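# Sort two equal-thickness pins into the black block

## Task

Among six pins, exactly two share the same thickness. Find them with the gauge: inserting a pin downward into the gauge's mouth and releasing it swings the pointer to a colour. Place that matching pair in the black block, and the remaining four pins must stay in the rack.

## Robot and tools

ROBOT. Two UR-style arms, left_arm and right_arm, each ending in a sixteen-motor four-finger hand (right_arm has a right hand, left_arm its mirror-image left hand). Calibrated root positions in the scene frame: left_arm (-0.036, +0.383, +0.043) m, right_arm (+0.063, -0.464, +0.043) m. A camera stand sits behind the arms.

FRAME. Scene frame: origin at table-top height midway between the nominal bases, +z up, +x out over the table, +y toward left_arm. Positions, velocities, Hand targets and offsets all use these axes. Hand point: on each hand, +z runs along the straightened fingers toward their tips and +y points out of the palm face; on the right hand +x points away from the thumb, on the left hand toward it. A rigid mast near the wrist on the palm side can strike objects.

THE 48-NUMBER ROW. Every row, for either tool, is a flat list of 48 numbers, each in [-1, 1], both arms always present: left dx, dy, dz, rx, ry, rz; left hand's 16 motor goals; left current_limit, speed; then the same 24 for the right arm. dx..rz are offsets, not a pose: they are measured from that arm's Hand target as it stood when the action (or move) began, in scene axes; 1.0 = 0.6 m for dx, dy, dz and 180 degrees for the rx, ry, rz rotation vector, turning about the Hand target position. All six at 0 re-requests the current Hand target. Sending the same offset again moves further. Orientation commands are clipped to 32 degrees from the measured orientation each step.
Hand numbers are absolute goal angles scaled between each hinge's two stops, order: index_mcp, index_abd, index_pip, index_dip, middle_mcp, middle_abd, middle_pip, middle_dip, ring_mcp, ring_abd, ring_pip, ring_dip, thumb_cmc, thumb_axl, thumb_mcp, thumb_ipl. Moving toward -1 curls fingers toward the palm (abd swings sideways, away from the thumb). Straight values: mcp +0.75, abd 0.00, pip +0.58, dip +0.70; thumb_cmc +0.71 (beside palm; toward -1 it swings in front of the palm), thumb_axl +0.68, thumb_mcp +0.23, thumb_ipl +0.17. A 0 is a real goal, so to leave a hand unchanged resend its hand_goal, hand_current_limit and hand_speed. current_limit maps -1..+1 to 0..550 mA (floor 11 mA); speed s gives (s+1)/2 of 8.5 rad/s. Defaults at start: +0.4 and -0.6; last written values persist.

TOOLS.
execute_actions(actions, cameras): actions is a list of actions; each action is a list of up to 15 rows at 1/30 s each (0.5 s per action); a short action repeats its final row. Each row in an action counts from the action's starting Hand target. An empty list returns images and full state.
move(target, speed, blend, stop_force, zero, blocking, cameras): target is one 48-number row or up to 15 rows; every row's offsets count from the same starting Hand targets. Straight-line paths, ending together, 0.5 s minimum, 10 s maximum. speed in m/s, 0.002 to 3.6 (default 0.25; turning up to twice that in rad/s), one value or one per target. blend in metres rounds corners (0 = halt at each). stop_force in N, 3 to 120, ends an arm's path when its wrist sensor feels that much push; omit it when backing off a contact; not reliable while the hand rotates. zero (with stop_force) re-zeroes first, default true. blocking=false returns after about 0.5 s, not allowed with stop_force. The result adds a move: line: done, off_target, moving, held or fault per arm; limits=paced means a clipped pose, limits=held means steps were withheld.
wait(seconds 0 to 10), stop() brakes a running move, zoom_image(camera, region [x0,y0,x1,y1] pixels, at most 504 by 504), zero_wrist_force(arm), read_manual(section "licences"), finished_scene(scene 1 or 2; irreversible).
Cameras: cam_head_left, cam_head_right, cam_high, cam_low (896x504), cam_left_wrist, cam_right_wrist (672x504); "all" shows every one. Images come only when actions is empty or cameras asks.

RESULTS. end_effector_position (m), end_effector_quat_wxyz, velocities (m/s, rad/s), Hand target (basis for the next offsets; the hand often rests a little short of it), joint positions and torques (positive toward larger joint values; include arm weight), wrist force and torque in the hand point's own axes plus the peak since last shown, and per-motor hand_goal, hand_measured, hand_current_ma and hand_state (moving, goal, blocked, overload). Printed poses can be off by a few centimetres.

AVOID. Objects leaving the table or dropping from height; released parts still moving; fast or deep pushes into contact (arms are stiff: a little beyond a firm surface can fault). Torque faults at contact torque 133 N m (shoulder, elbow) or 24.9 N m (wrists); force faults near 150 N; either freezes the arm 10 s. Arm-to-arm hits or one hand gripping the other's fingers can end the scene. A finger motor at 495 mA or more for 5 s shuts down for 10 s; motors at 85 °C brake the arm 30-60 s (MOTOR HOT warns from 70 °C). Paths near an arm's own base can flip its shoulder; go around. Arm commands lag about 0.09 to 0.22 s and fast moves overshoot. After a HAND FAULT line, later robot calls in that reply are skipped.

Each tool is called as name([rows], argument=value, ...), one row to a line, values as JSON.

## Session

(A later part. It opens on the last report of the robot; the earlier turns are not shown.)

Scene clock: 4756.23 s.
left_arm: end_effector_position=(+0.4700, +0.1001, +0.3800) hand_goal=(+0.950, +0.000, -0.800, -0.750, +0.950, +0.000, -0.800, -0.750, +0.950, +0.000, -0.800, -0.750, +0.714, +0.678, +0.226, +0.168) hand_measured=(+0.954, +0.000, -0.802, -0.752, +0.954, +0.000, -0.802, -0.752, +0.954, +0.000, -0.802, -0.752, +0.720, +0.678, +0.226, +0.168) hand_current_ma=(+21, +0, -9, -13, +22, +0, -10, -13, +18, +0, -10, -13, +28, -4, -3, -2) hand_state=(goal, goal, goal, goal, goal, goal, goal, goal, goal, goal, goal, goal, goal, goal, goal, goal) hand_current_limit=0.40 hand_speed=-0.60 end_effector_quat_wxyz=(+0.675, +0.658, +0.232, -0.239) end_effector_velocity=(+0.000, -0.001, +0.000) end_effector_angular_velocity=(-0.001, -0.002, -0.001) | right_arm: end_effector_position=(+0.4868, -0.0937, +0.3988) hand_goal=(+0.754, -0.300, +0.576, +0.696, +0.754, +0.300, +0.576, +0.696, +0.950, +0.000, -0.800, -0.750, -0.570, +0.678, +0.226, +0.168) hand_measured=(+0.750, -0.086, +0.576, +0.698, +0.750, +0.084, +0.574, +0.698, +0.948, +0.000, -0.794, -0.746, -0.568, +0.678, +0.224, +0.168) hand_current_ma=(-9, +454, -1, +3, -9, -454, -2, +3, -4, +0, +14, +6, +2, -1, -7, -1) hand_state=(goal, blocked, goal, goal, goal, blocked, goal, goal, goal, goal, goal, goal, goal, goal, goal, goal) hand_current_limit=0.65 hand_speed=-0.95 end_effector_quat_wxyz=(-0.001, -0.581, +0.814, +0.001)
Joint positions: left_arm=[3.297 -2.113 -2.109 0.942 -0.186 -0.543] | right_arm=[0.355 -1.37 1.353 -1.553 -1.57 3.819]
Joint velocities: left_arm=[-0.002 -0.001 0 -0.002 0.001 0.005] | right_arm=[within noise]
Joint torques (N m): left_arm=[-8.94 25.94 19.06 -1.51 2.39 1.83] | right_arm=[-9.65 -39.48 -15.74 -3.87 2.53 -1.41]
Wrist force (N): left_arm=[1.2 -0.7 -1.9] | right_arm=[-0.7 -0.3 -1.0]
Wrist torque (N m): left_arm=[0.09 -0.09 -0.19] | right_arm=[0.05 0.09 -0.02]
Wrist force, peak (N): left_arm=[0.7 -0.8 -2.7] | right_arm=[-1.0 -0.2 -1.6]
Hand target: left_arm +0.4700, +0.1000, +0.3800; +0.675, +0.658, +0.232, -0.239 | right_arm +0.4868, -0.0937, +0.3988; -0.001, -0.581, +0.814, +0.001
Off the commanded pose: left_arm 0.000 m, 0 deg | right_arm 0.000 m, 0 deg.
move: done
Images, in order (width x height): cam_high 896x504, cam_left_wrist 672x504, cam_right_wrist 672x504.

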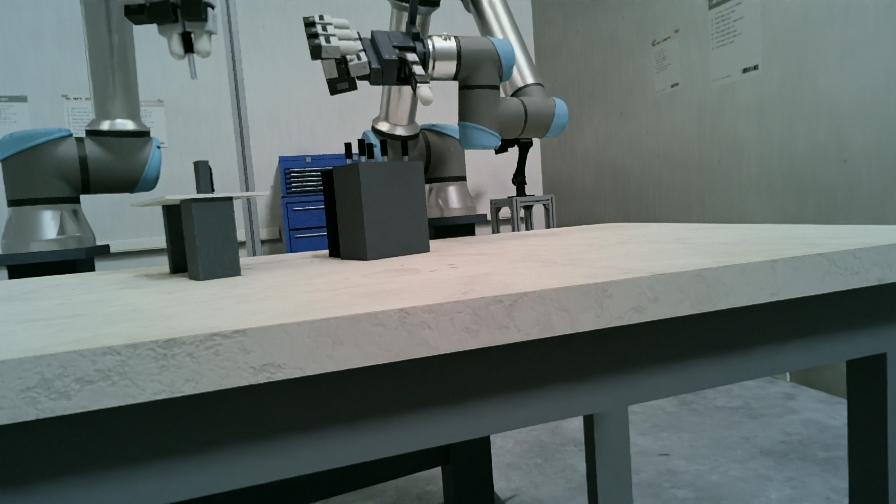

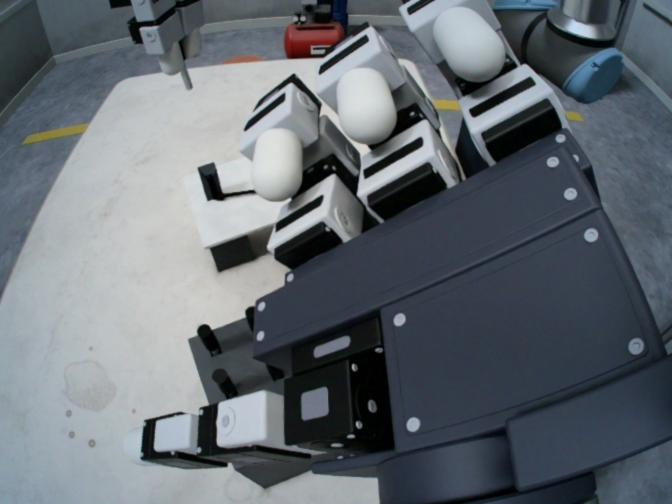

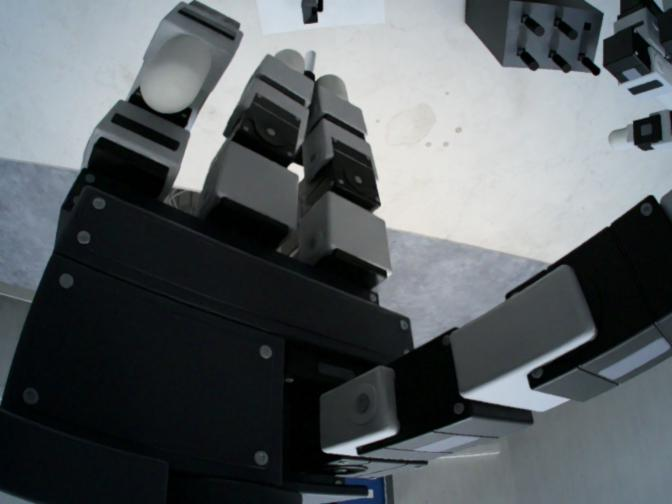

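move(target=[0,0,0,0,0,0,0.95,0,-0.8,-0.75,0.95,0,-0.8,-0.75,0.95,0,-0.8,-0.75,0.714,0.678,0.226,0.168,0.4,-0.6,0,0,-0.1513,0,0,0,0.754,-0.3,0.576,0.696,0.754,0.3,0.576,0.696,0.95,0,-0.8,-0.75,-0.571,0.678,0.226,0.168,0.65,-0.95], speed=0.06, cameras=["cam_left_wrist","cam_right_wrist","cam_high"])

zoom_image(camera="cam_left_wrist", region=[170, 130, 260, 220])

zoom_image(camera="cam_right_wrist", region=[285, 0, 335, 60])

zoom_image(camera="cam_high", region=[170, 120, 240, 200])

Scene clock: 4776.77 s.
left_arm: end_effector_position=(+0.4700, +0.1000, +0.3800) hand_goal=(+0.950, +0.000, -0.800, -0.750, +0.950, +0.000, -0.800, -0.750, +0.950, +0.000, -0.800, -0.750, +0.714, +0.678, +0.226, +0.168) hand_measured=(+0.954, +0.000, -0.802, -0.752, +0.954, +0.000, -0.802, -0.752, +0.954, +0.000, -0.802, -0.752, +0.720, +0.678, +0.226, +0.168) hand_current_ma=(+21, +0, -9, -13, +22, +0, -10, -13, +18, +0, -10, -13, +28, -4, -3, -2) hand_state=(goal, goal, goal, goal, goal, goal, goal, goal, goal, goal, goal, goal, goal, goal, goal, goal) hand_current_limit=0.40 hand_speed=-0.60 end_effector_quat_wxyz=(+0.675, +0.658, +0.232, -0.239) | right_arm: end_effector_position=(+0.4868, -0.0937, +0.3082) hand_goal=(+0.754, -0.300, +0.576, +0.696, +0.754, +0.300, +0.576, +0.696, +0.950, +0.000, -0.800, -0.750, -0.570, +0.678, +0.226, +0.168) hand_measured=(+0.750, -0.086, +0.576, +0.698, +0.750, +0.084, +0.574, +0.698, +0.948, +0.000, -0.794, -0.746, -0.568, +0.678, +0.224, +0.168) hand_current_ma=(-9, +454, -1, +3, -9, -454, -2, +3, -4, +0, +14, +6, +2, -1, -7, -1) hand_state=(goal, blocked, goal, goal, goal, blocked, goal, goal, goal, goal, goal, goal, goal, goal, goal, goal) hand_current_limit=0.65 hand_speed=-0.95 end_effector_quat_wxyz=(-0.001, -0.581, +0.814, +0.000)
Joint positions: left_arm=[3.297 -2.113 -2.109 0.941 -0.185 -0.542] | right_arm=[0.355 -1.349 1.56 -1.781 -1.57 3.819]
Joint torques (N m): left_arm=[-9.2 38.27 0.66 -1.61 2.46 1.9] | right_arm=[5.45 -21.94 -15.02 -3.88 2.28 -0.21]
Wrist force (N): left_arm=[1.2 -0.7 -2.0] | right_arm=[-0.8 -0.2 -1.0]
Wrist torque (N m): left_arm=[0.10 -0.09 -0.18] | right_arm=[0.07 0.09 -0.01]
Wrist force, peak (N): left_arm=[1.3 -0.7 -2.3] | right_arm=[-0.7 -0.4 -1.7]
Hand target: left_arm +0.4700, +0.1000, +0.3800; +0.675, +0.658, +0.232, -0.239 | right_arm +0.4868, -0.0937, +0.3081; -0.001, -0.581, +0.814, +0.001
Off the commanded pose: left_arm 0.000 m, 0 deg | right_arm 0.000 m, 0 deg.
move: done
Images, in order (width x height): cam_high 896x504, cam_left_wrist 672x504, cam_right_wrist 672x504.

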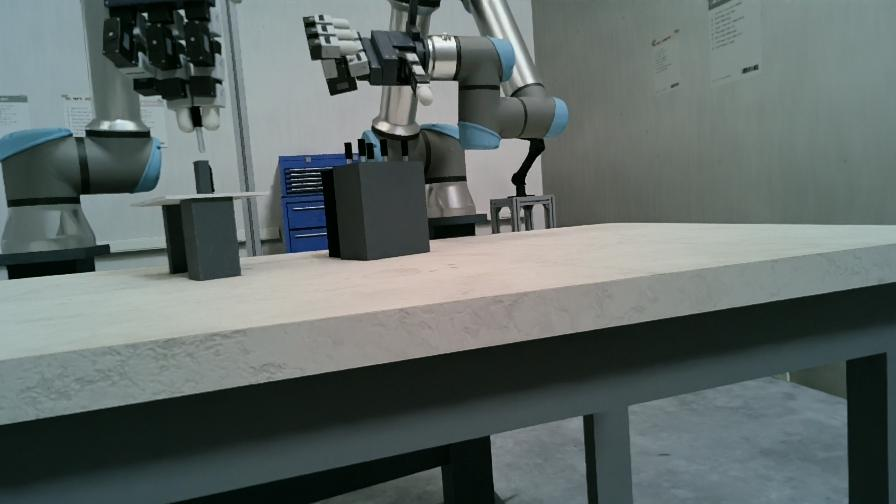

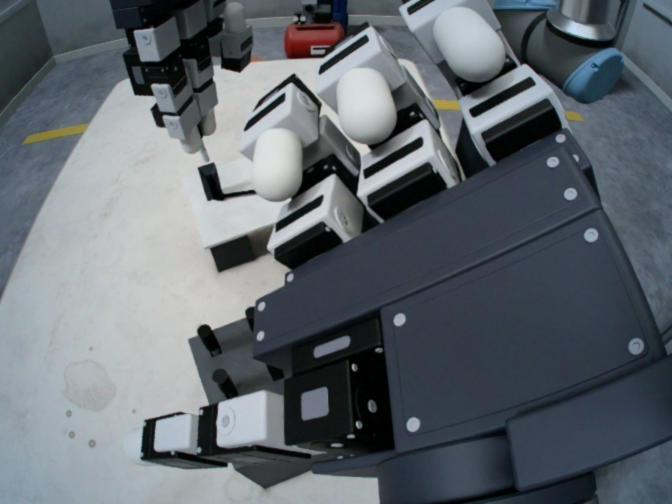

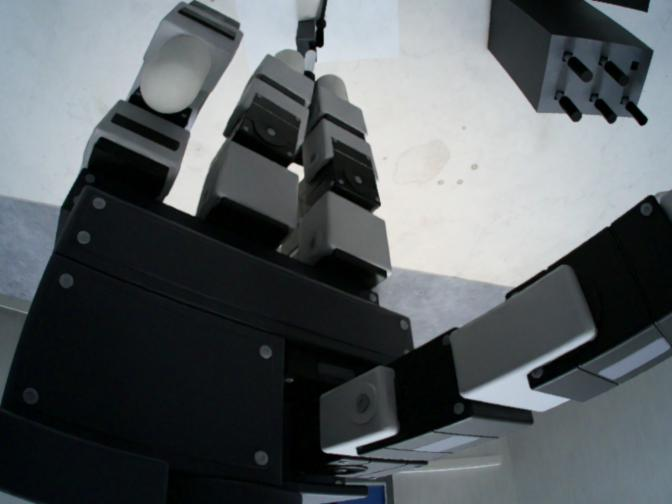

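Scaled by 5.600 from the camera's 672x504 image, which has a finer 960x720 frame.

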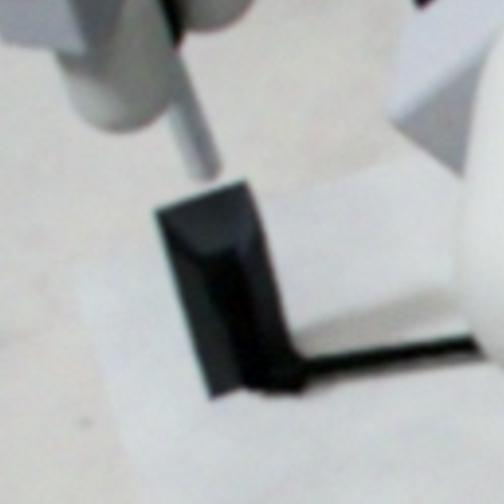

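Scaled by 8.400 from the camera's 672x504 image, which has a finer 960x720 frame.

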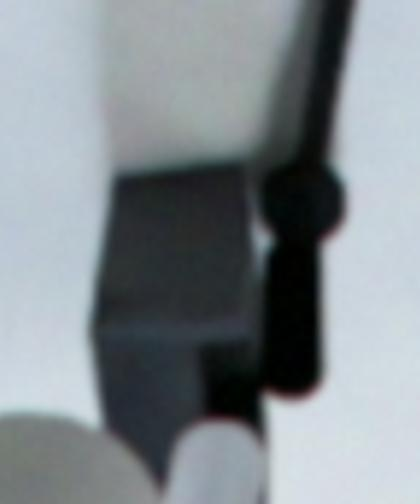

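Scaled by 6.300.

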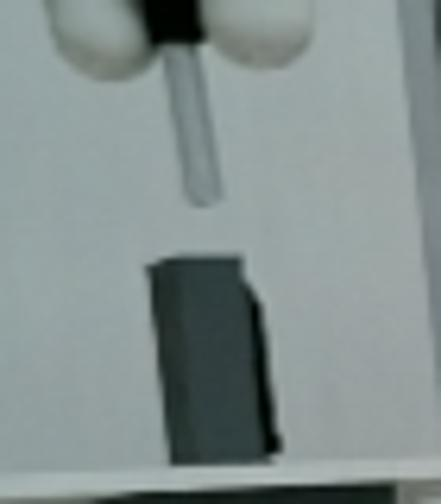

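zoom_image(camera="cam_left_wrist", region=[194, 158, 230, 204])

zoom_image(camera="cam_right_wrist", region=[295, 15, 330, 60])

zoom_image(camera="cam_high", region=[185, 140, 225, 196])

Scaled by 10.957 from the camera's 672x504 image, which has a finer 960x720 frame.

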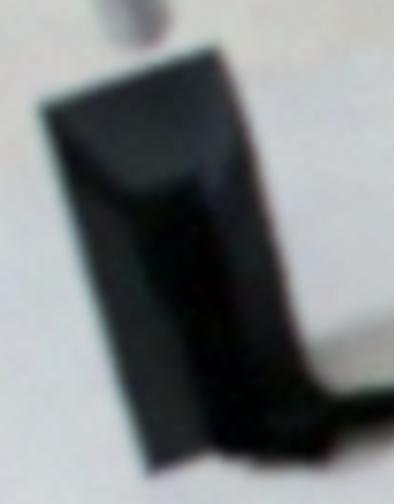

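Scaled by 11.200 from the camera's 672x504 image, which has a finer 960x720 frame.

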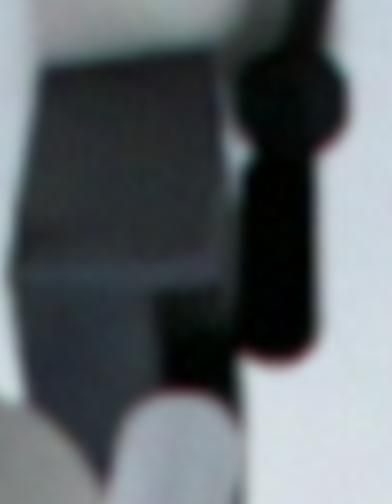

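Scaled by 9.000.

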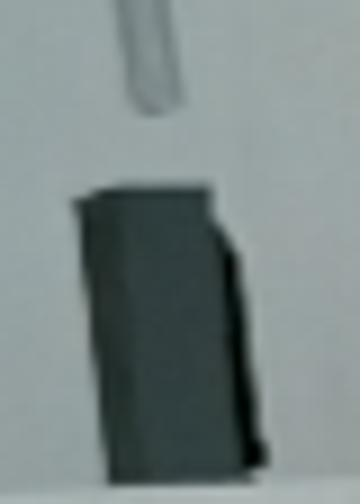

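move([
  [0,0,0,0,0,0,0.95,0,-0.8,-0.75,0.95,0,-0.8,-0.75,0.95,0,-0.8,-0.75,0.714,0.678,0.226,0.168,0.4,-0.6,-0.002,0.0035,0,0,0,0,0.754,-0.3,0.576,0.696,0.754,0.3,0.576,0.696,0.95,0,-0.8,-0.75,-0.571,0.678,0.226,0.168,0.65,-0.95],
  [0,0,0,0,0,0,0.95,0,-0.8,-0.75,0.95,0,-0.8,-0.75,0.95,0,-0.8,-0.75,0.714,0.678,0.226,0.168,0.4,-0.6,-0.002,0.0035,-0.0127,0,0,0,0.754,-0.3,0.576,0.696,0.754,0.3,0.576,0.696,0.95,0,-0.8,-0.75,-0.571,0.678,0.226,0.168,0.65,-0.95],
], speed=0.015, stop_force=4, cameras=["cam_left_wrist","cam_right_wrist","cam_high"])

zoom_image(camera="cam_left_wrist", region=[180, 140, 240, 210])

zoom_image(camera="cam_right_wrist", region=[295, 15, 330, 60])

zoom_image(camera="cam_high", region=[175, 130, 235, 196])

Scene clock: 4850.73 s.
left_arm: end_effector_position=(+0.4700, +0.1000, +0.3800) hand_goal=(+0.950, +0.000, -0.800, -0.750, +0.950, +0.000, -0.800, -0.750, +0.950, +0.000, -0.800, -0.750, +0.714, +0.678, +0.226, +0.168) hand_measured=(+0.954, +0.000, -0.802, -0.752, +0.954, +0.000, -0.802, -0.752, +0.954, +0.000, -0.802, -0.752, +0.720, +0.678, +0.226, +0.168) hand_current_ma=(+21, +0, -9, -13, +22, +0, -10, -13, +18, +0, -10, -13, +28, -4, -3, -2) hand_state=(goal, goal, goal, goal, goal, goal, goal, goal, goal, goal, goal, goal, goal, goal, goal, goal) hand_current_limit=0.40 hand_speed=-0.60 end_effector_quat_wxyz=(+0.675, +0.658, +0.232, -0.239) | right_arm: end_effector_position=(+0.4856, -0.0916, +0.3004) hand_goal=(+0.754, -0.300, +0.576, +0.696, +0.754, +0.300, +0.576, +0.696, +0.950, +0.000, -0.800, -0.750, -0.570, +0.678, +0.226, +0.168) hand_measured=(+0.750, -0.086, +0.576, +0.698, +0.750, +0.084, +0.574, +0.698, +0.948, +0.000, -0.794, -0.746, -0.568, +0.678, +0.224, +0.168) hand_current_ma=(-9, +454, -1, +3, -9, -454, -2, +3, -4, +0, +14, +6, +2, -1, -7, -1) hand_state=(goal, blocked, goal, goal, goal, blocked, goal, goal, goal, goal, goal, goal, goal, goal, goal, goal) hand_current_limit=0.65 hand_speed=-0.95 end_effector_quat_wxyz=(-0.001, -0.581, +0.814, +0.001)
Joint positions: left_arm=[3.297 -2.113 -2.109 0.941 -0.185 -0.542] | right_arm=[0.359 -1.344 1.575 -1.8 -1.57 3.823]
Joint torques (N m): left_arm=[-8.95 38.29 1.96 -1.67 2.29 1.95] | right_arm=[11.88 -22.75 -15.4 -3.93 1.82 1.16]
Wrist force (N): left_arm=[1.3 -0.8 -2.0] | right_arm=[-0.9 -0.4 -0.9]
Wrist torque (N m): left_arm=[0.08 -0.11 -0.17] | right_arm=[0.05 0.11 -0.15]
Wrist force, peak (N): left_arm=[1.4 -0.8 -2.3] | right_arm=[-0.9 -0.2 -1.6]
Hand target: left_arm +0.4700, +0.1000, +0.3800; +0.675, +0.658, +0.232, -0.239 | right_arm +0.4856, -0.0916, +0.3004; -0.001, -0.581, +0.814, +0.001
Off the commanded pose: left_arm 0.000 m, 0 deg | right_arm 0.000 m, 0 deg.
move: done
Images, in order (width x height): cam_high 896x504, cam_left_wrist 672x504, cam_right_wrist 672x504.

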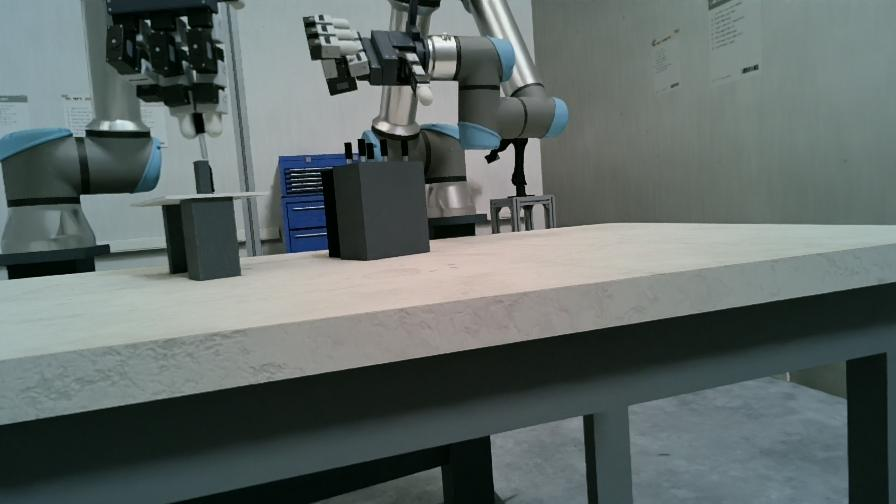

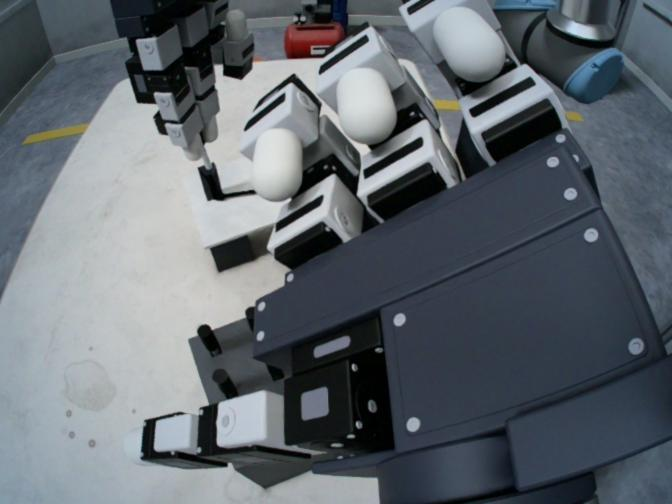

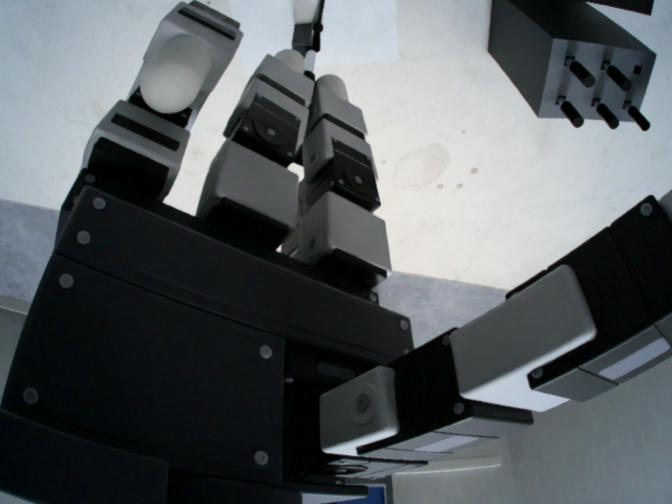

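Scaled by 7.200 from the camera's 672x504 image, which has a finer 960x720 frame.

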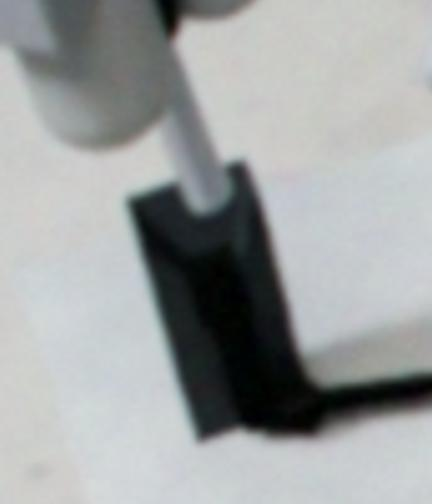

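Scaled by 11.200 from the camera's 672x504 image, which has a finer 960x720 frame.

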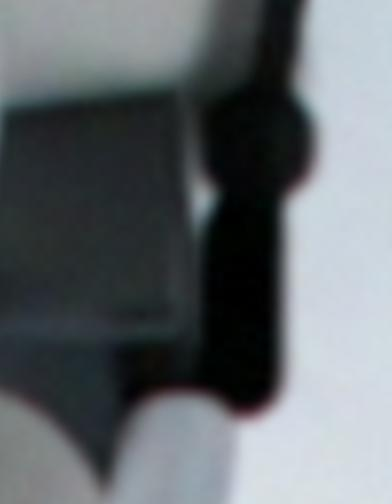

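Scaled by 7.636.

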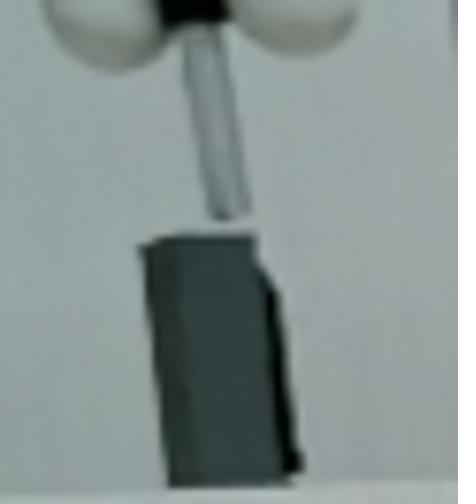

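move(target=[0,0,0,0,0,0,0.95,0,-0.8,-0.75,0.95,0,-0.8,-0.75,0.95,0,-0.8,-0.75,0.714,0.678,0.226,0.168,0.4,-0.6,-0.0002,0.0005,-0.037,0,0,0,0.754,-0.3,0.576,0.696,0.754,0.3,0.576,0.696,0.95,0,-0.8,-0.75,-0.571,0.678,0.226,0.168,0.65,-0.95], speed=0.008, stop_force=7, cameras=["cam_left_wrist","cam_right_wrist","cam_high"])

zoom_image(camera="cam_left_wrist", region=[180, 140, 240, 210])

zoom_image(camera="cam_right_wrist", region=[290, 15, 340, 75])

zoom_image(camera="cam_high", region=[175, 130, 235, 196])

Scene clock: 4869.10 s.
left_arm: end_effector_position=(+0.4700, +0.1000, +0.3800) hand_goal=(+0.950, +0.000, -0.800, -0.750, +0.950, +0.000, -0.800, -0.750, +0.950, +0.000, -0.800, -0.750, +0.714, +0.678, +0.226, +0.168) hand_measured=(+0.954, +0.000, -0.802, -0.752, +0.954, +0.000, -0.802, -0.752, +0.954, +0.000, -0.802, -0.752, +0.720, +0.678, +0.226, +0.168) hand_current_ma=(+21, +0, -9, -13, +22, +0, -10, -13, +18, +0, -10, -13, +28, -4, -3, -2) hand_state=(goal, goal, goal, goal, goal, goal, goal, goal, goal, goal, goal, goal, goal, goal, goal, goal) hand_current_limit=0.40 hand_speed=-0.60 end_effector_quat_wxyz=(+0.675, +0.658, +0.232, -0.239) | right_arm: end_effector_position=(+0.4856, -0.0914, +0.2871) hand_goal=(+0.754, -0.300, +0.576, +0.696, +0.754, +0.300, +0.576, +0.696, +0.950, +0.000, -0.800, -0.750, -0.570, +0.678, +0.226, +0.168) hand_measured=(+0.752, -0.088, +0.576, +0.698, +0.758, +0.084, +0.578, +0.698, +0.948, +0.000, -0.794, -0.746, -0.568, +0.678, +0.224, +0.168) hand_current_ma=(-6, +454, -1, +2, +9, -454, +5, +3, -4, +0, +14, +6, +2, -1, -7, -1) hand_state=(goal, blocked, goal, goal, goal, blocked, goal, goal, goal, goal, goal, goal, goal, goal, goal, goal) hand_current_limit=0.65 hand_speed=-0.95 end_effector_quat_wxyz=(+0.000, -0.581, +0.814, +0.000)
Joint positions: left_arm=[3.297 -2.113 -2.109 0.941 -0.185 -0.542] | right_arm=[0.359 -1.337 1.6 -1.833 -1.57 3.823]
Joint torques (N m): left_arm=[-9.11 37.81 1.3 -1.64 2.41 1.75] | right_arm=[8.93 -39.38 -26.06 -1.15 -0.48 0.49]
Wrist force (N): left_arm=[1.2 -0.7 -2.1] | right_arm=[-0.7 -0.3 -1.5]
Wrist torque (N m): left_arm=[0.10 -0.09 -0.19] | right_arm=[0.10 0.08 -0.12]
Wrist force, peak (N): left_arm=[1.4 -0.6 -2.3] | right_arm=[-1.1 -0.5 -8.6]
Hand target: left_arm +0.4700, +0.1000, +0.3800; +0.675, +0.658, +0.232, -0.239 | right_arm +0.4856, -0.0914, +0.2871; +0.000, -0.581, +0.814, +0.000 (not the last commanded pose)
Off the commanded pose: left_arm 0.000 m, 0 deg | right_arm 0.009 m, 0 deg.
move: contact (right_arm)
Images, in order (width x height): cam_high 896x504, cam_left_wrist 672x504, cam_right_wrist 672x504.

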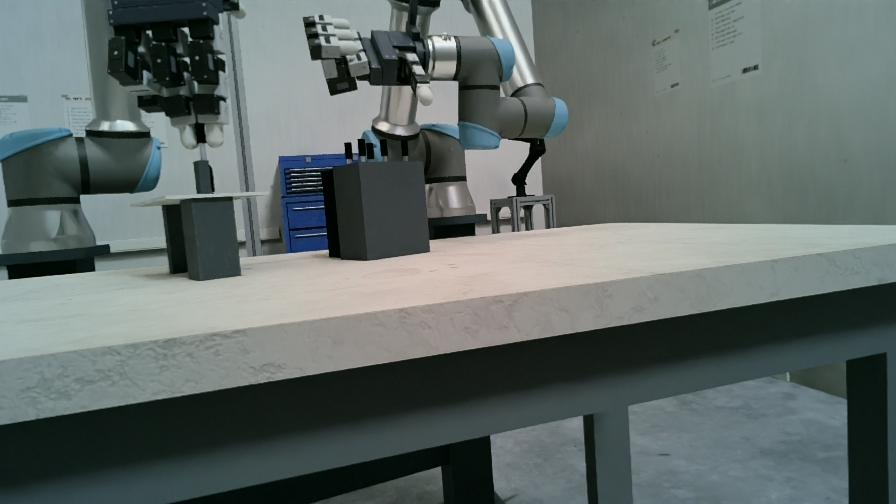

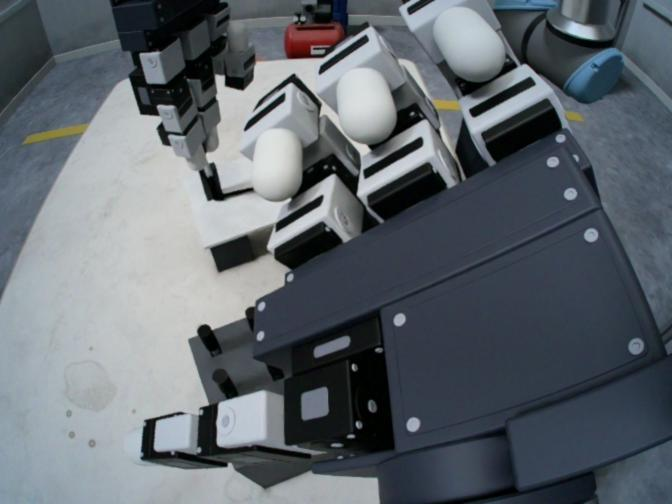

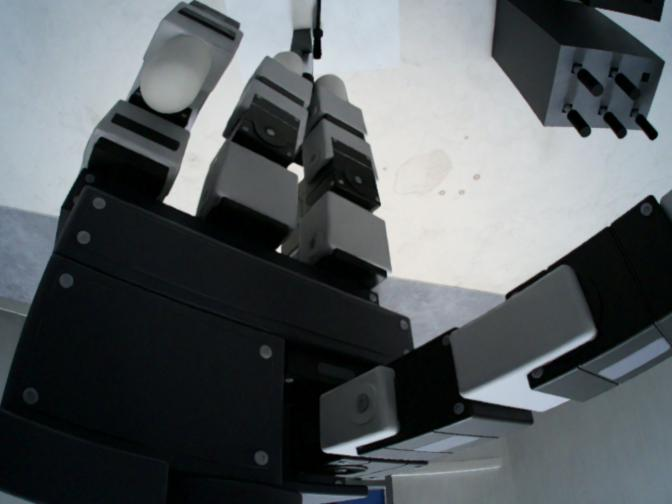

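Scaled by 7.200 from the camera's 672x504 image, which has a finer 960x720 frame.

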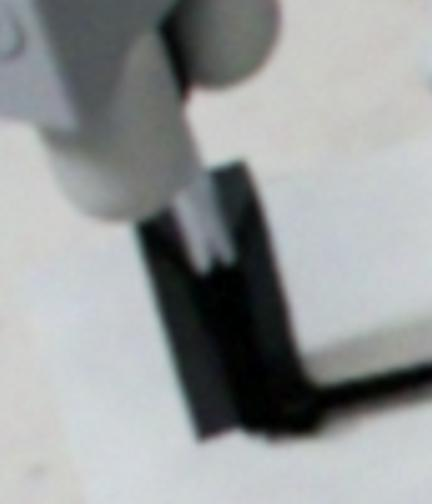

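Scaled by 8.400 from the camera's 672x504 image, which has a finer 960x720 frame.

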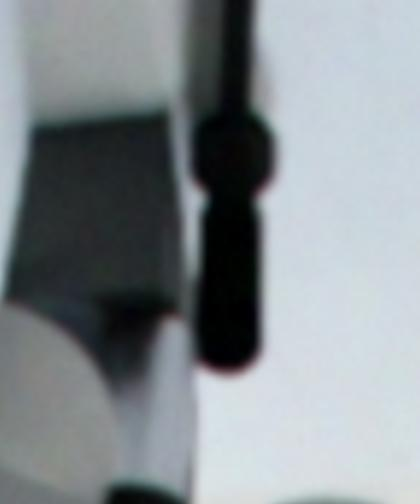

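Scaled by 7.636.

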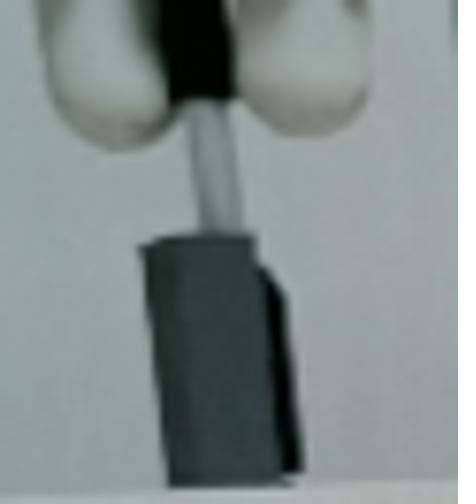

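move(target=[0,0,0,0,0,0,0.95,0,-0.8,-0.75,0.95,0,-0.8,-0.75,0.95,0,-0.8,-0.75,0.714,0.678,0.226,0.168,0.4,-0.6,0,0,-0.0243,0,0,0,0.754,-0.3,0.576,0.696,0.754,0.3,0.576,0.696,0.95,0,-0.8,-0.75,-0.571,0.678,0.226,0.168,0.65,-0.95], speed=0.006, stop_force=14, cameras=["cam_left_wrist","cam_right_wrist","cam_high"])

zoom_image(camera="cam_left_wrist", region=[180, 140, 240, 210])

zoom_image(camera="cam_right_wrist", region=[290, 15, 340, 75])

zoom_image(camera="cam_high", region=[175, 130, 235, 196])

Scene clock: 4897.47 s.
left_arm: end_effector_position=(+0.4700, +0.1000, +0.3800) hand_goal=(+0.950, +0.000, -0.800, -0.750, +0.950, +0.000, -0.800, -0.750, +0.950, +0.000, -0.800, -0.750, +0.714, +0.678, +0.226, +0.168) hand_measured=(+0.954, +0.000, -0.802, -0.752, +0.954, +0.000, -0.802, -0.752, +0.954, +0.000, -0.802, -0.752, +0.720, +0.678, +0.226, +0.168) hand_current_ma=(+21, +0, -9, -13, +22, +0, -10, -13, +18, +0, -10, -13, +28, -4, -3, -2) hand_state=(goal, goal, goal, goal, goal, goal, goal, goal, goal, goal, goal, goal, goal, goal, goal, goal) hand_current_limit=0.40 hand_speed=-0.60 end_effector_quat_wxyz=(+0.675, +0.658, +0.232, -0.239) | right_arm: end_effector_position=(+0.4856, -0.0914, +0.2753) hand_goal=(+0.754, -0.300, +0.576, +0.696, +0.754, +0.300, +0.576, +0.696, +0.950, +0.000, -0.800, -0.750, -0.570, +0.678, +0.226, +0.168) hand_measured=(+0.746, -0.088, +0.574, +0.696, +0.752, +0.084, +0.576, +0.698, +0.948, +0.000, -0.794, -0.746, -0.568, +0.678, +0.224, +0.168) hand_current_ma=(-21, +454, -5, +1, -4, -454, +1, +3, -4, +0, +14, +6, +2, -1, -7, -1) hand_state=(goal, blocked, goal, goal, goal, blocked, goal, goal, goal, goal, goal, goal, goal, goal, goal, goal) hand_current_limit=0.65 hand_speed=-0.95 end_effector_quat_wxyz=(+0.000, -0.581, +0.814, +0.000)
Joint positions: left_arm=[3.297 -2.113 -2.109 0.941 -0.185 -0.542] | right_arm=[0.359 -1.329 1.622 -1.863 -1.57 3.823]
Joint torques (N m): left_arm=[-8.29 38.12 1.92 -1.74 2.29 1.77] | right_arm=[-5.29 -31.67 -19.65 0.39 -1.26 -0.94]
Wrist force (N): left_arm=[1.1 -0.6 -2.1] | right_arm=[-0.8 0.2 -16.3]
Wrist torque (N m): left_arm=[0.12 -0.08 -0.19] | right_arm=[1.23 0.13 -0.13]
Wrist force, peak (N): left_arm=[1.6 -0.8 -2.1] | right_arm=[-0.3 0.6 -21.7]
Hand target: left_arm +0.4700, +0.1000, +0.3800; +0.675, +0.658, +0.232, -0.239 | right_arm +0.4856, -0.0914, +0.2753; +0.000, -0.581, +0.814, +0.000 (not the last commanded pose)
Off the commanded pose: left_arm 0.000 m, 0 deg | right_arm 0.003 m, 0 deg.
move: contact (right_arm)
Images, in order (width x height): cam_high 896x504, cam_left_wrist 672x504, cam_right_wrist 672x504.

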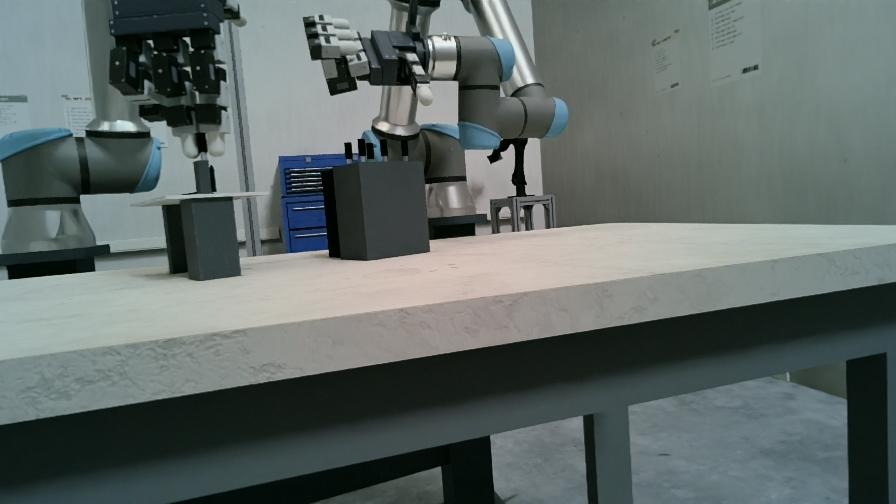

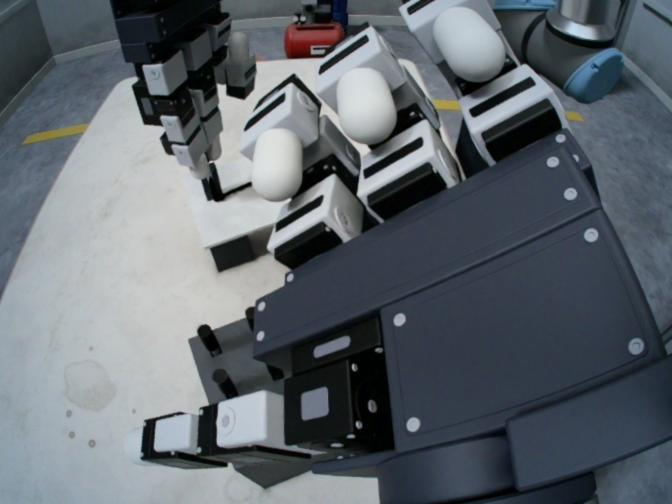

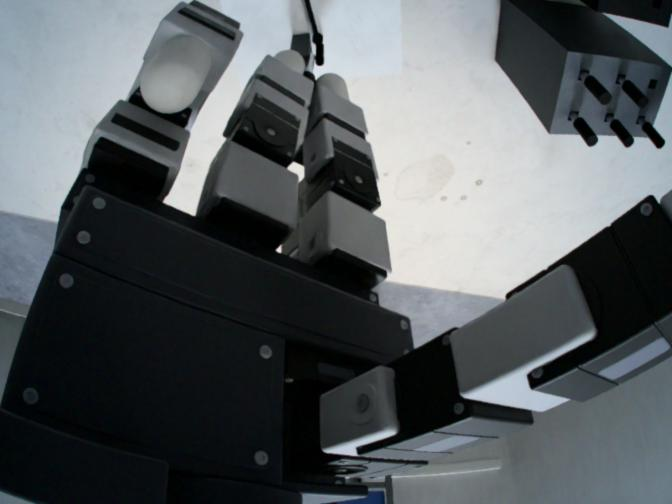

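Scaled by 7.200 from the camera's 672x504 image, which has a finer 960x720 frame.

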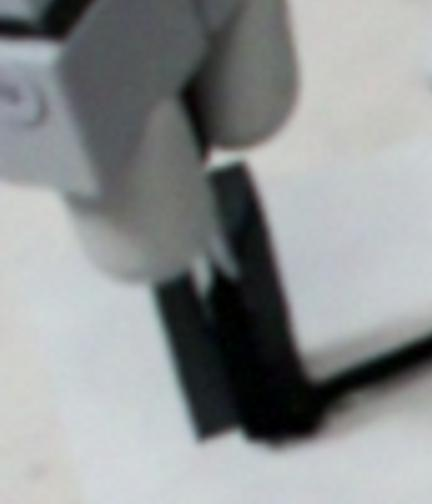

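Scaled by 8.400 from the camera's 672x504 image, which has a finer 960x720 frame.

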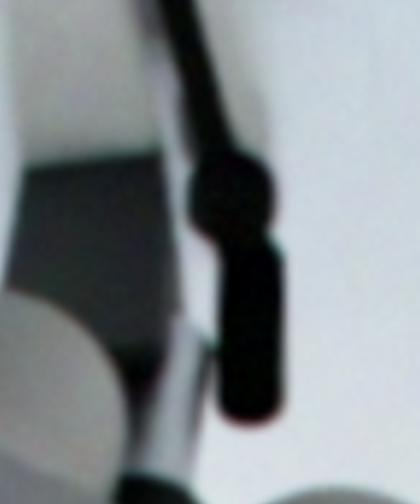

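Scaled by 7.636.

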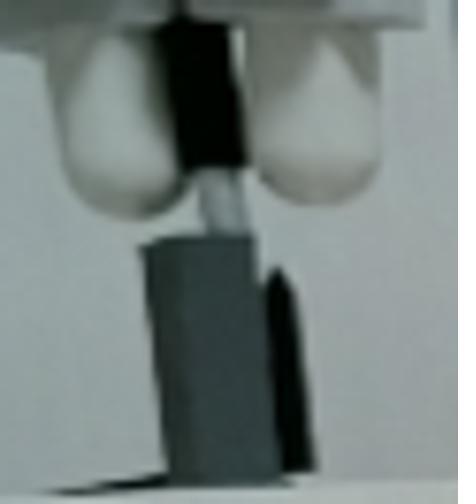

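move([
  [0,0,0,0,0,0,0.95,0,-0.8,-0.75,0.95,0,-0.8,-0.75,0.95,0,-0.8,-0.75,0.714,0.678,0.226,0.168,0.4,-0.6,0,0,0.0,0,0,0,0.754,-0.05,0.576,0.696,0.754,0.05,0.576,0.696,0.95,0,-0.8,-0.75,-0.571,0.678,0.226,0.168,0.5,-0.95],
], speed=0.01, cameras=["cam_left_wrist","cam_right_wrist","cam_high"])

zoom_image(camera="cam_left_wrist", region=[180, 140, 240, 210])

zoom_image(camera="cam_right_wrist", region=[290, 15, 340, 75])

zoom_image(camera="cam_high", region=[175, 130, 235, 196])

Scene clock: 4909.07 s.
left_arm: end_effector_position=(+0.4700, +0.1000, +0.3800) hand_goal=(+0.950, +0.000, -0.800, -0.750, +0.950, +0.000, -0.800, -0.750, +0.950, +0.000, -0.800, -0.750, +0.714, +0.678, +0.226, +0.168) hand_measured=(+0.954, +0.000, -0.802, -0.752, +0.954, +0.000, -0.802, -0.752, +0.954, +0.000, -0.802, -0.752, +0.720, +0.678, +0.226, +0.168) hand_current_ma=(+21, +0, -9, -13, +22, +0, -10, -13, +18, +0, -10, -13, +28, -4, -3, -2) hand_state=(goal, goal, goal, goal, goal, goal, goal, goal, goal, goal, goal, goal, goal, goal, goal, goal) hand_current_limit=0.40 hand_speed=-0.60 end_effector_quat_wxyz=(+0.675, +0.658, +0.232, -0.239) | right_arm: end_effector_position=(+0.4856, -0.0914, +0.2753) hand_goal=(+0.754, -0.050, +0.576, +0.696, +0.754, +0.050, +0.576, +0.696, +0.950, +0.000, -0.800, -0.750, -0.570, +0.678, +0.226, +0.168) hand_measured=(+0.746, -0.084, +0.574, +0.696, +0.752, +0.082, +0.576, +0.698, +0.948, +0.000, -0.794, -0.746, -0.568, +0.678, +0.224, +0.168) hand_current_ma=(-21, +99, -5, +1, -4, -98, +1, +3, -4, +0, +14, +6, +2, -1, -7, -1) hand_state=(goal, moving, goal, goal, goal, moving, goal, goal, goal, goal, goal, goal, goal, goal, goal, goal) hand_current_limit=0.50 hand_speed=-0.95 end_effector_quat_wxyz=(+0.000, -0.581, +0.814, +0.000)
Joint positions: left_arm=[3.297 -2.113 -2.109 0.941 -0.185 -0.542] | right_arm=[0.359 -1.329 1.622 -1.863 -1.57 3.823]
Joint torques (N m): left_arm=[-7.67 38.47 1.06 -1.69 2.35 1.8] | right_arm=[-5.06 -31.12 -19.37 -1.28 -1.19 -0.84]
Wrist force (N): left_arm=[1.1 -0.6 -1.9] | right_arm=[-0.5 0.1 -16.6]
Wrist torque (N m): left_arm=[0.10 -0.09 -0.19] | right_arm=[1.23 0.11 -0.11]
Wrist force, peak (N): left_arm=[1.4 -0.8 -2.2] | right_arm=[-0.4 0.3 -16.7]
Hand target: left_arm +0.4700, +0.1000, +0.3800; +0.675, +0.658, +0.232, -0.239 | right_arm +0.4856, -0.0914, +0.2753; +0.000, -0.581, +0.814, +0.000
Off the commanded pose: left_arm 0.000 m, 0 deg | right_arm 0.000 m, 0 deg.
move: done
Images, in order (width x height): cam_high 896x504, cam_left_wrist 672x504, cam_right_wrist 672x504.

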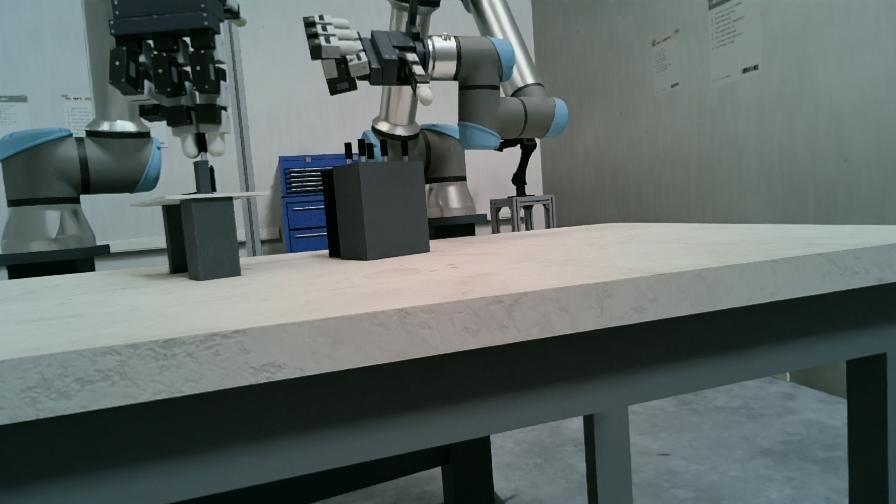

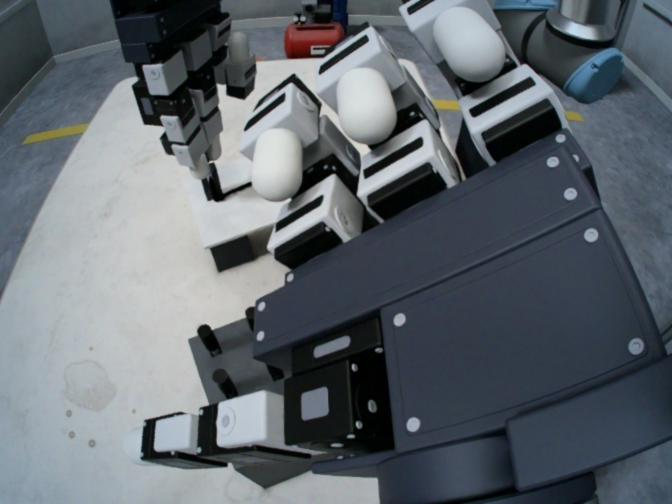

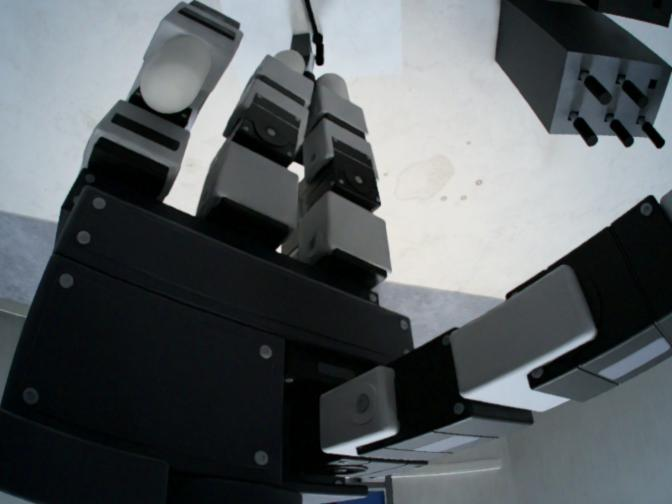

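Scaled by 7.200 from the camera's 672x504 image, which has a finer 960x720 frame.

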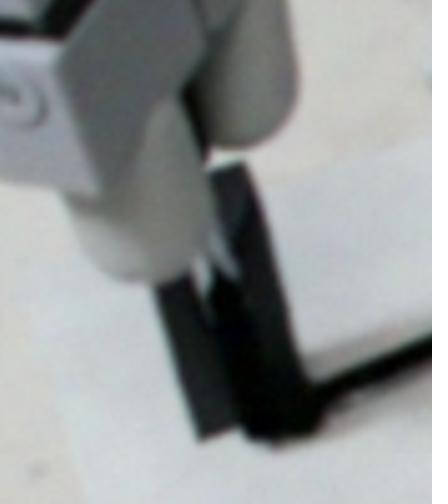

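Scaled by 8.400 from the camera's 672x504 image, which has a finer 960x720 frame.

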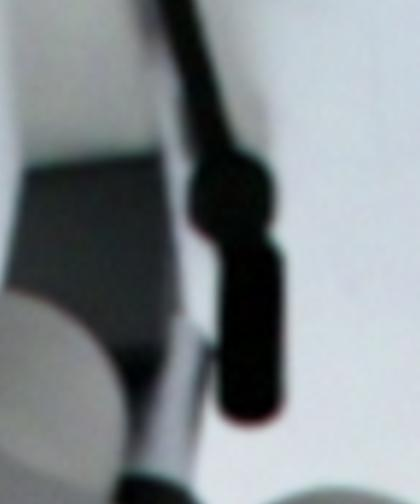

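Scaled by 7.636.

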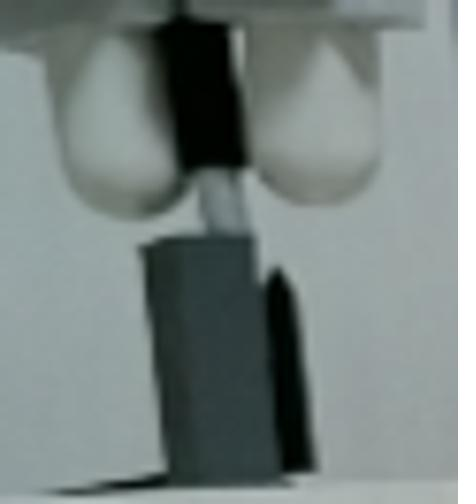

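move([
  [0,0,0,0,0,0,0.95,0,-0.8,-0.75,0.95,0,-0.8,-0.75,0.95,0,-0.8,-0.75,0.714,0.678,0.226,0.168,0.4,-0.6,0,0,0.0007,0,0,0,0.754,-0.05,0.576,0.696,0.754,0.05,0.576,0.696,0.95,0,-0.8,-0.75,-0.571,0.678,0.226,0.168,0.5,-0.85],
], speed=0.01, cameras=["cam_right_wrist","cam_high"])

zoom_image(camera="cam_right_wrist", region=[290, 15, 340, 75])

zoom_image(camera="cam_high", region=[175, 130, 235, 196])

Scene clock: 4917.93 s.
left_arm: end_effector_position=(+0.4700, +0.1000, +0.3800) hand_goal=(+0.950, +0.000, -0.800, -0.750, +0.950, +0.000, -0.800, -0.750, +0.950, +0.000, -0.800, -0.750, +0.714, +0.678, +0.226, +0.168) hand_measured=(+0.954, +0.000, -0.802, -0.752, +0.954, +0.000, -0.802, -0.752, +0.954, +0.000, -0.802, -0.752, +0.720, +0.678, +0.226, +0.168) hand_current_ma=(+21, +0, -9, -13, +22, +0, -10, -13, +18, +0, -10, -13, +28, -4, -3, -2) hand_state=(goal, goal, goal, goal, goal, goal, goal, goal, goal, goal, goal, goal, goal, goal, goal, goal) hand_current_limit=0.40 hand_speed=-0.60 end_effector_quat_wxyz=(+0.675, +0.658, +0.232, -0.239) | right_arm: end_effector_position=(+0.4856, -0.0914, +0.2757) hand_goal=(+0.754, -0.050, +0.576, +0.696, +0.754, +0.050, +0.576, +0.696, +0.950, +0.000, -0.800, -0.750, -0.570, +0.678, +0.226, +0.168) hand_measured=(+0.746, -0.074, +0.574, +0.696, +0.752, +0.074, +0.576, +0.698, +0.948, +0.000, -0.794, -0.746, -0.568, +0.678, +0.224, +0.168) hand_current_ma=(-21, -60, -5, +1, -4, +60, +1, +3, -4, +0, +14, +6, +2, -1, -7, -1) hand_state=(goal, blocked, goal, goal, goal, blocked, goal, goal, goal, goal, goal, goal, goal, goal, goal, goal) hand_current_limit=0.50 hand_speed=-0.85 end_effector_quat_wxyz=(+0.000, -0.581, +0.814, +0.000)
Joint positions: left_arm=[3.297 -2.113 -2.109 0.941 -0.185 -0.542] | right_arm=[0.359 -1.329 1.621 -1.862 -1.57 3.823]
Joint torques (N m): left_arm=[-7.56 38.71 1.03 -1.74 2.4 1.7] | right_arm=[-4.89 -38.13 -25.28 -0.79 -1.12 -0.91]
Wrist force (N): left_arm=[1.2 -0.6 -1.8] | right_arm=[-0.7 -0.2 -5.6]
Wrist torque (N m): left_arm=[0.09 -0.10 -0.18] | right_arm=[0.41 0.10 -0.14]
Wrist force, peak (N): left_arm=[1.2 -0.8 -2.4] | right_arm=[-0.3 0.3 -17.2]
Hand target: left_arm +0.4700, +0.1000, +0.3800; +0.675, +0.658, +0.232, -0.239 | right_arm +0.4856, -0.0914, +0.2757; +0.000, -0.581, +0.814, +0.000
Off the commanded pose: left_arm 0.000 m, 0 deg | right_arm 0.000 m, 0 deg.
move: done
Images, in order (width x height): cam_high 896x504, cam_right_wrist 672x504.

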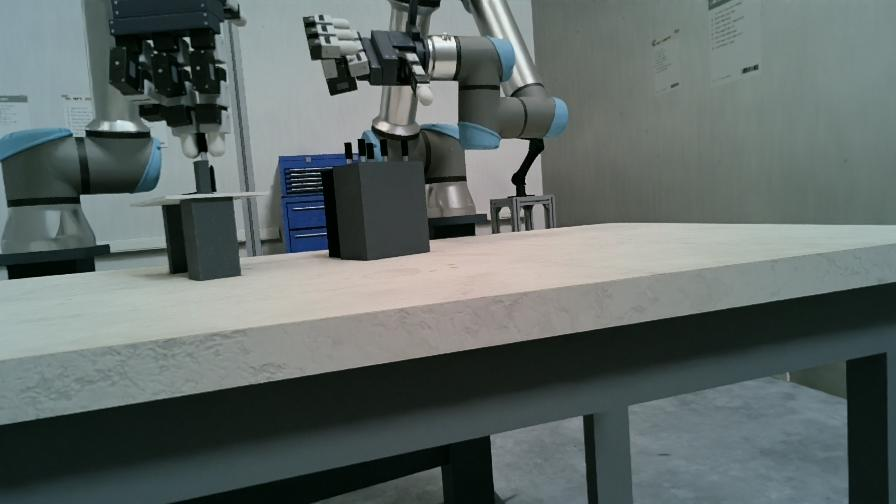

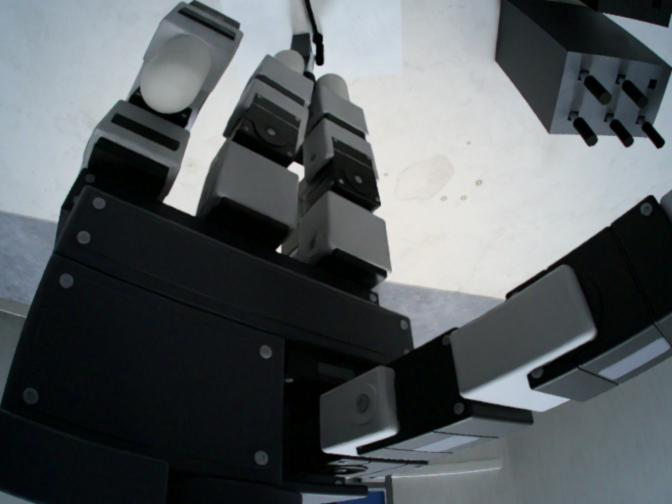

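Scaled by 8.400 from the camera's 672x504 image, which has a finer 960x720 frame.

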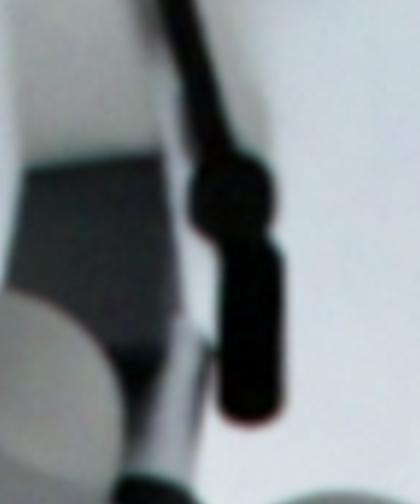

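Scaled by 7.636.

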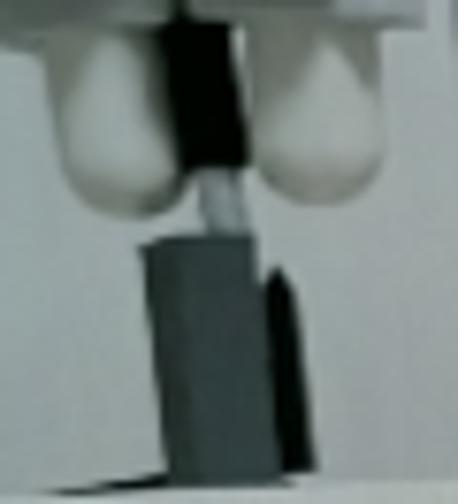

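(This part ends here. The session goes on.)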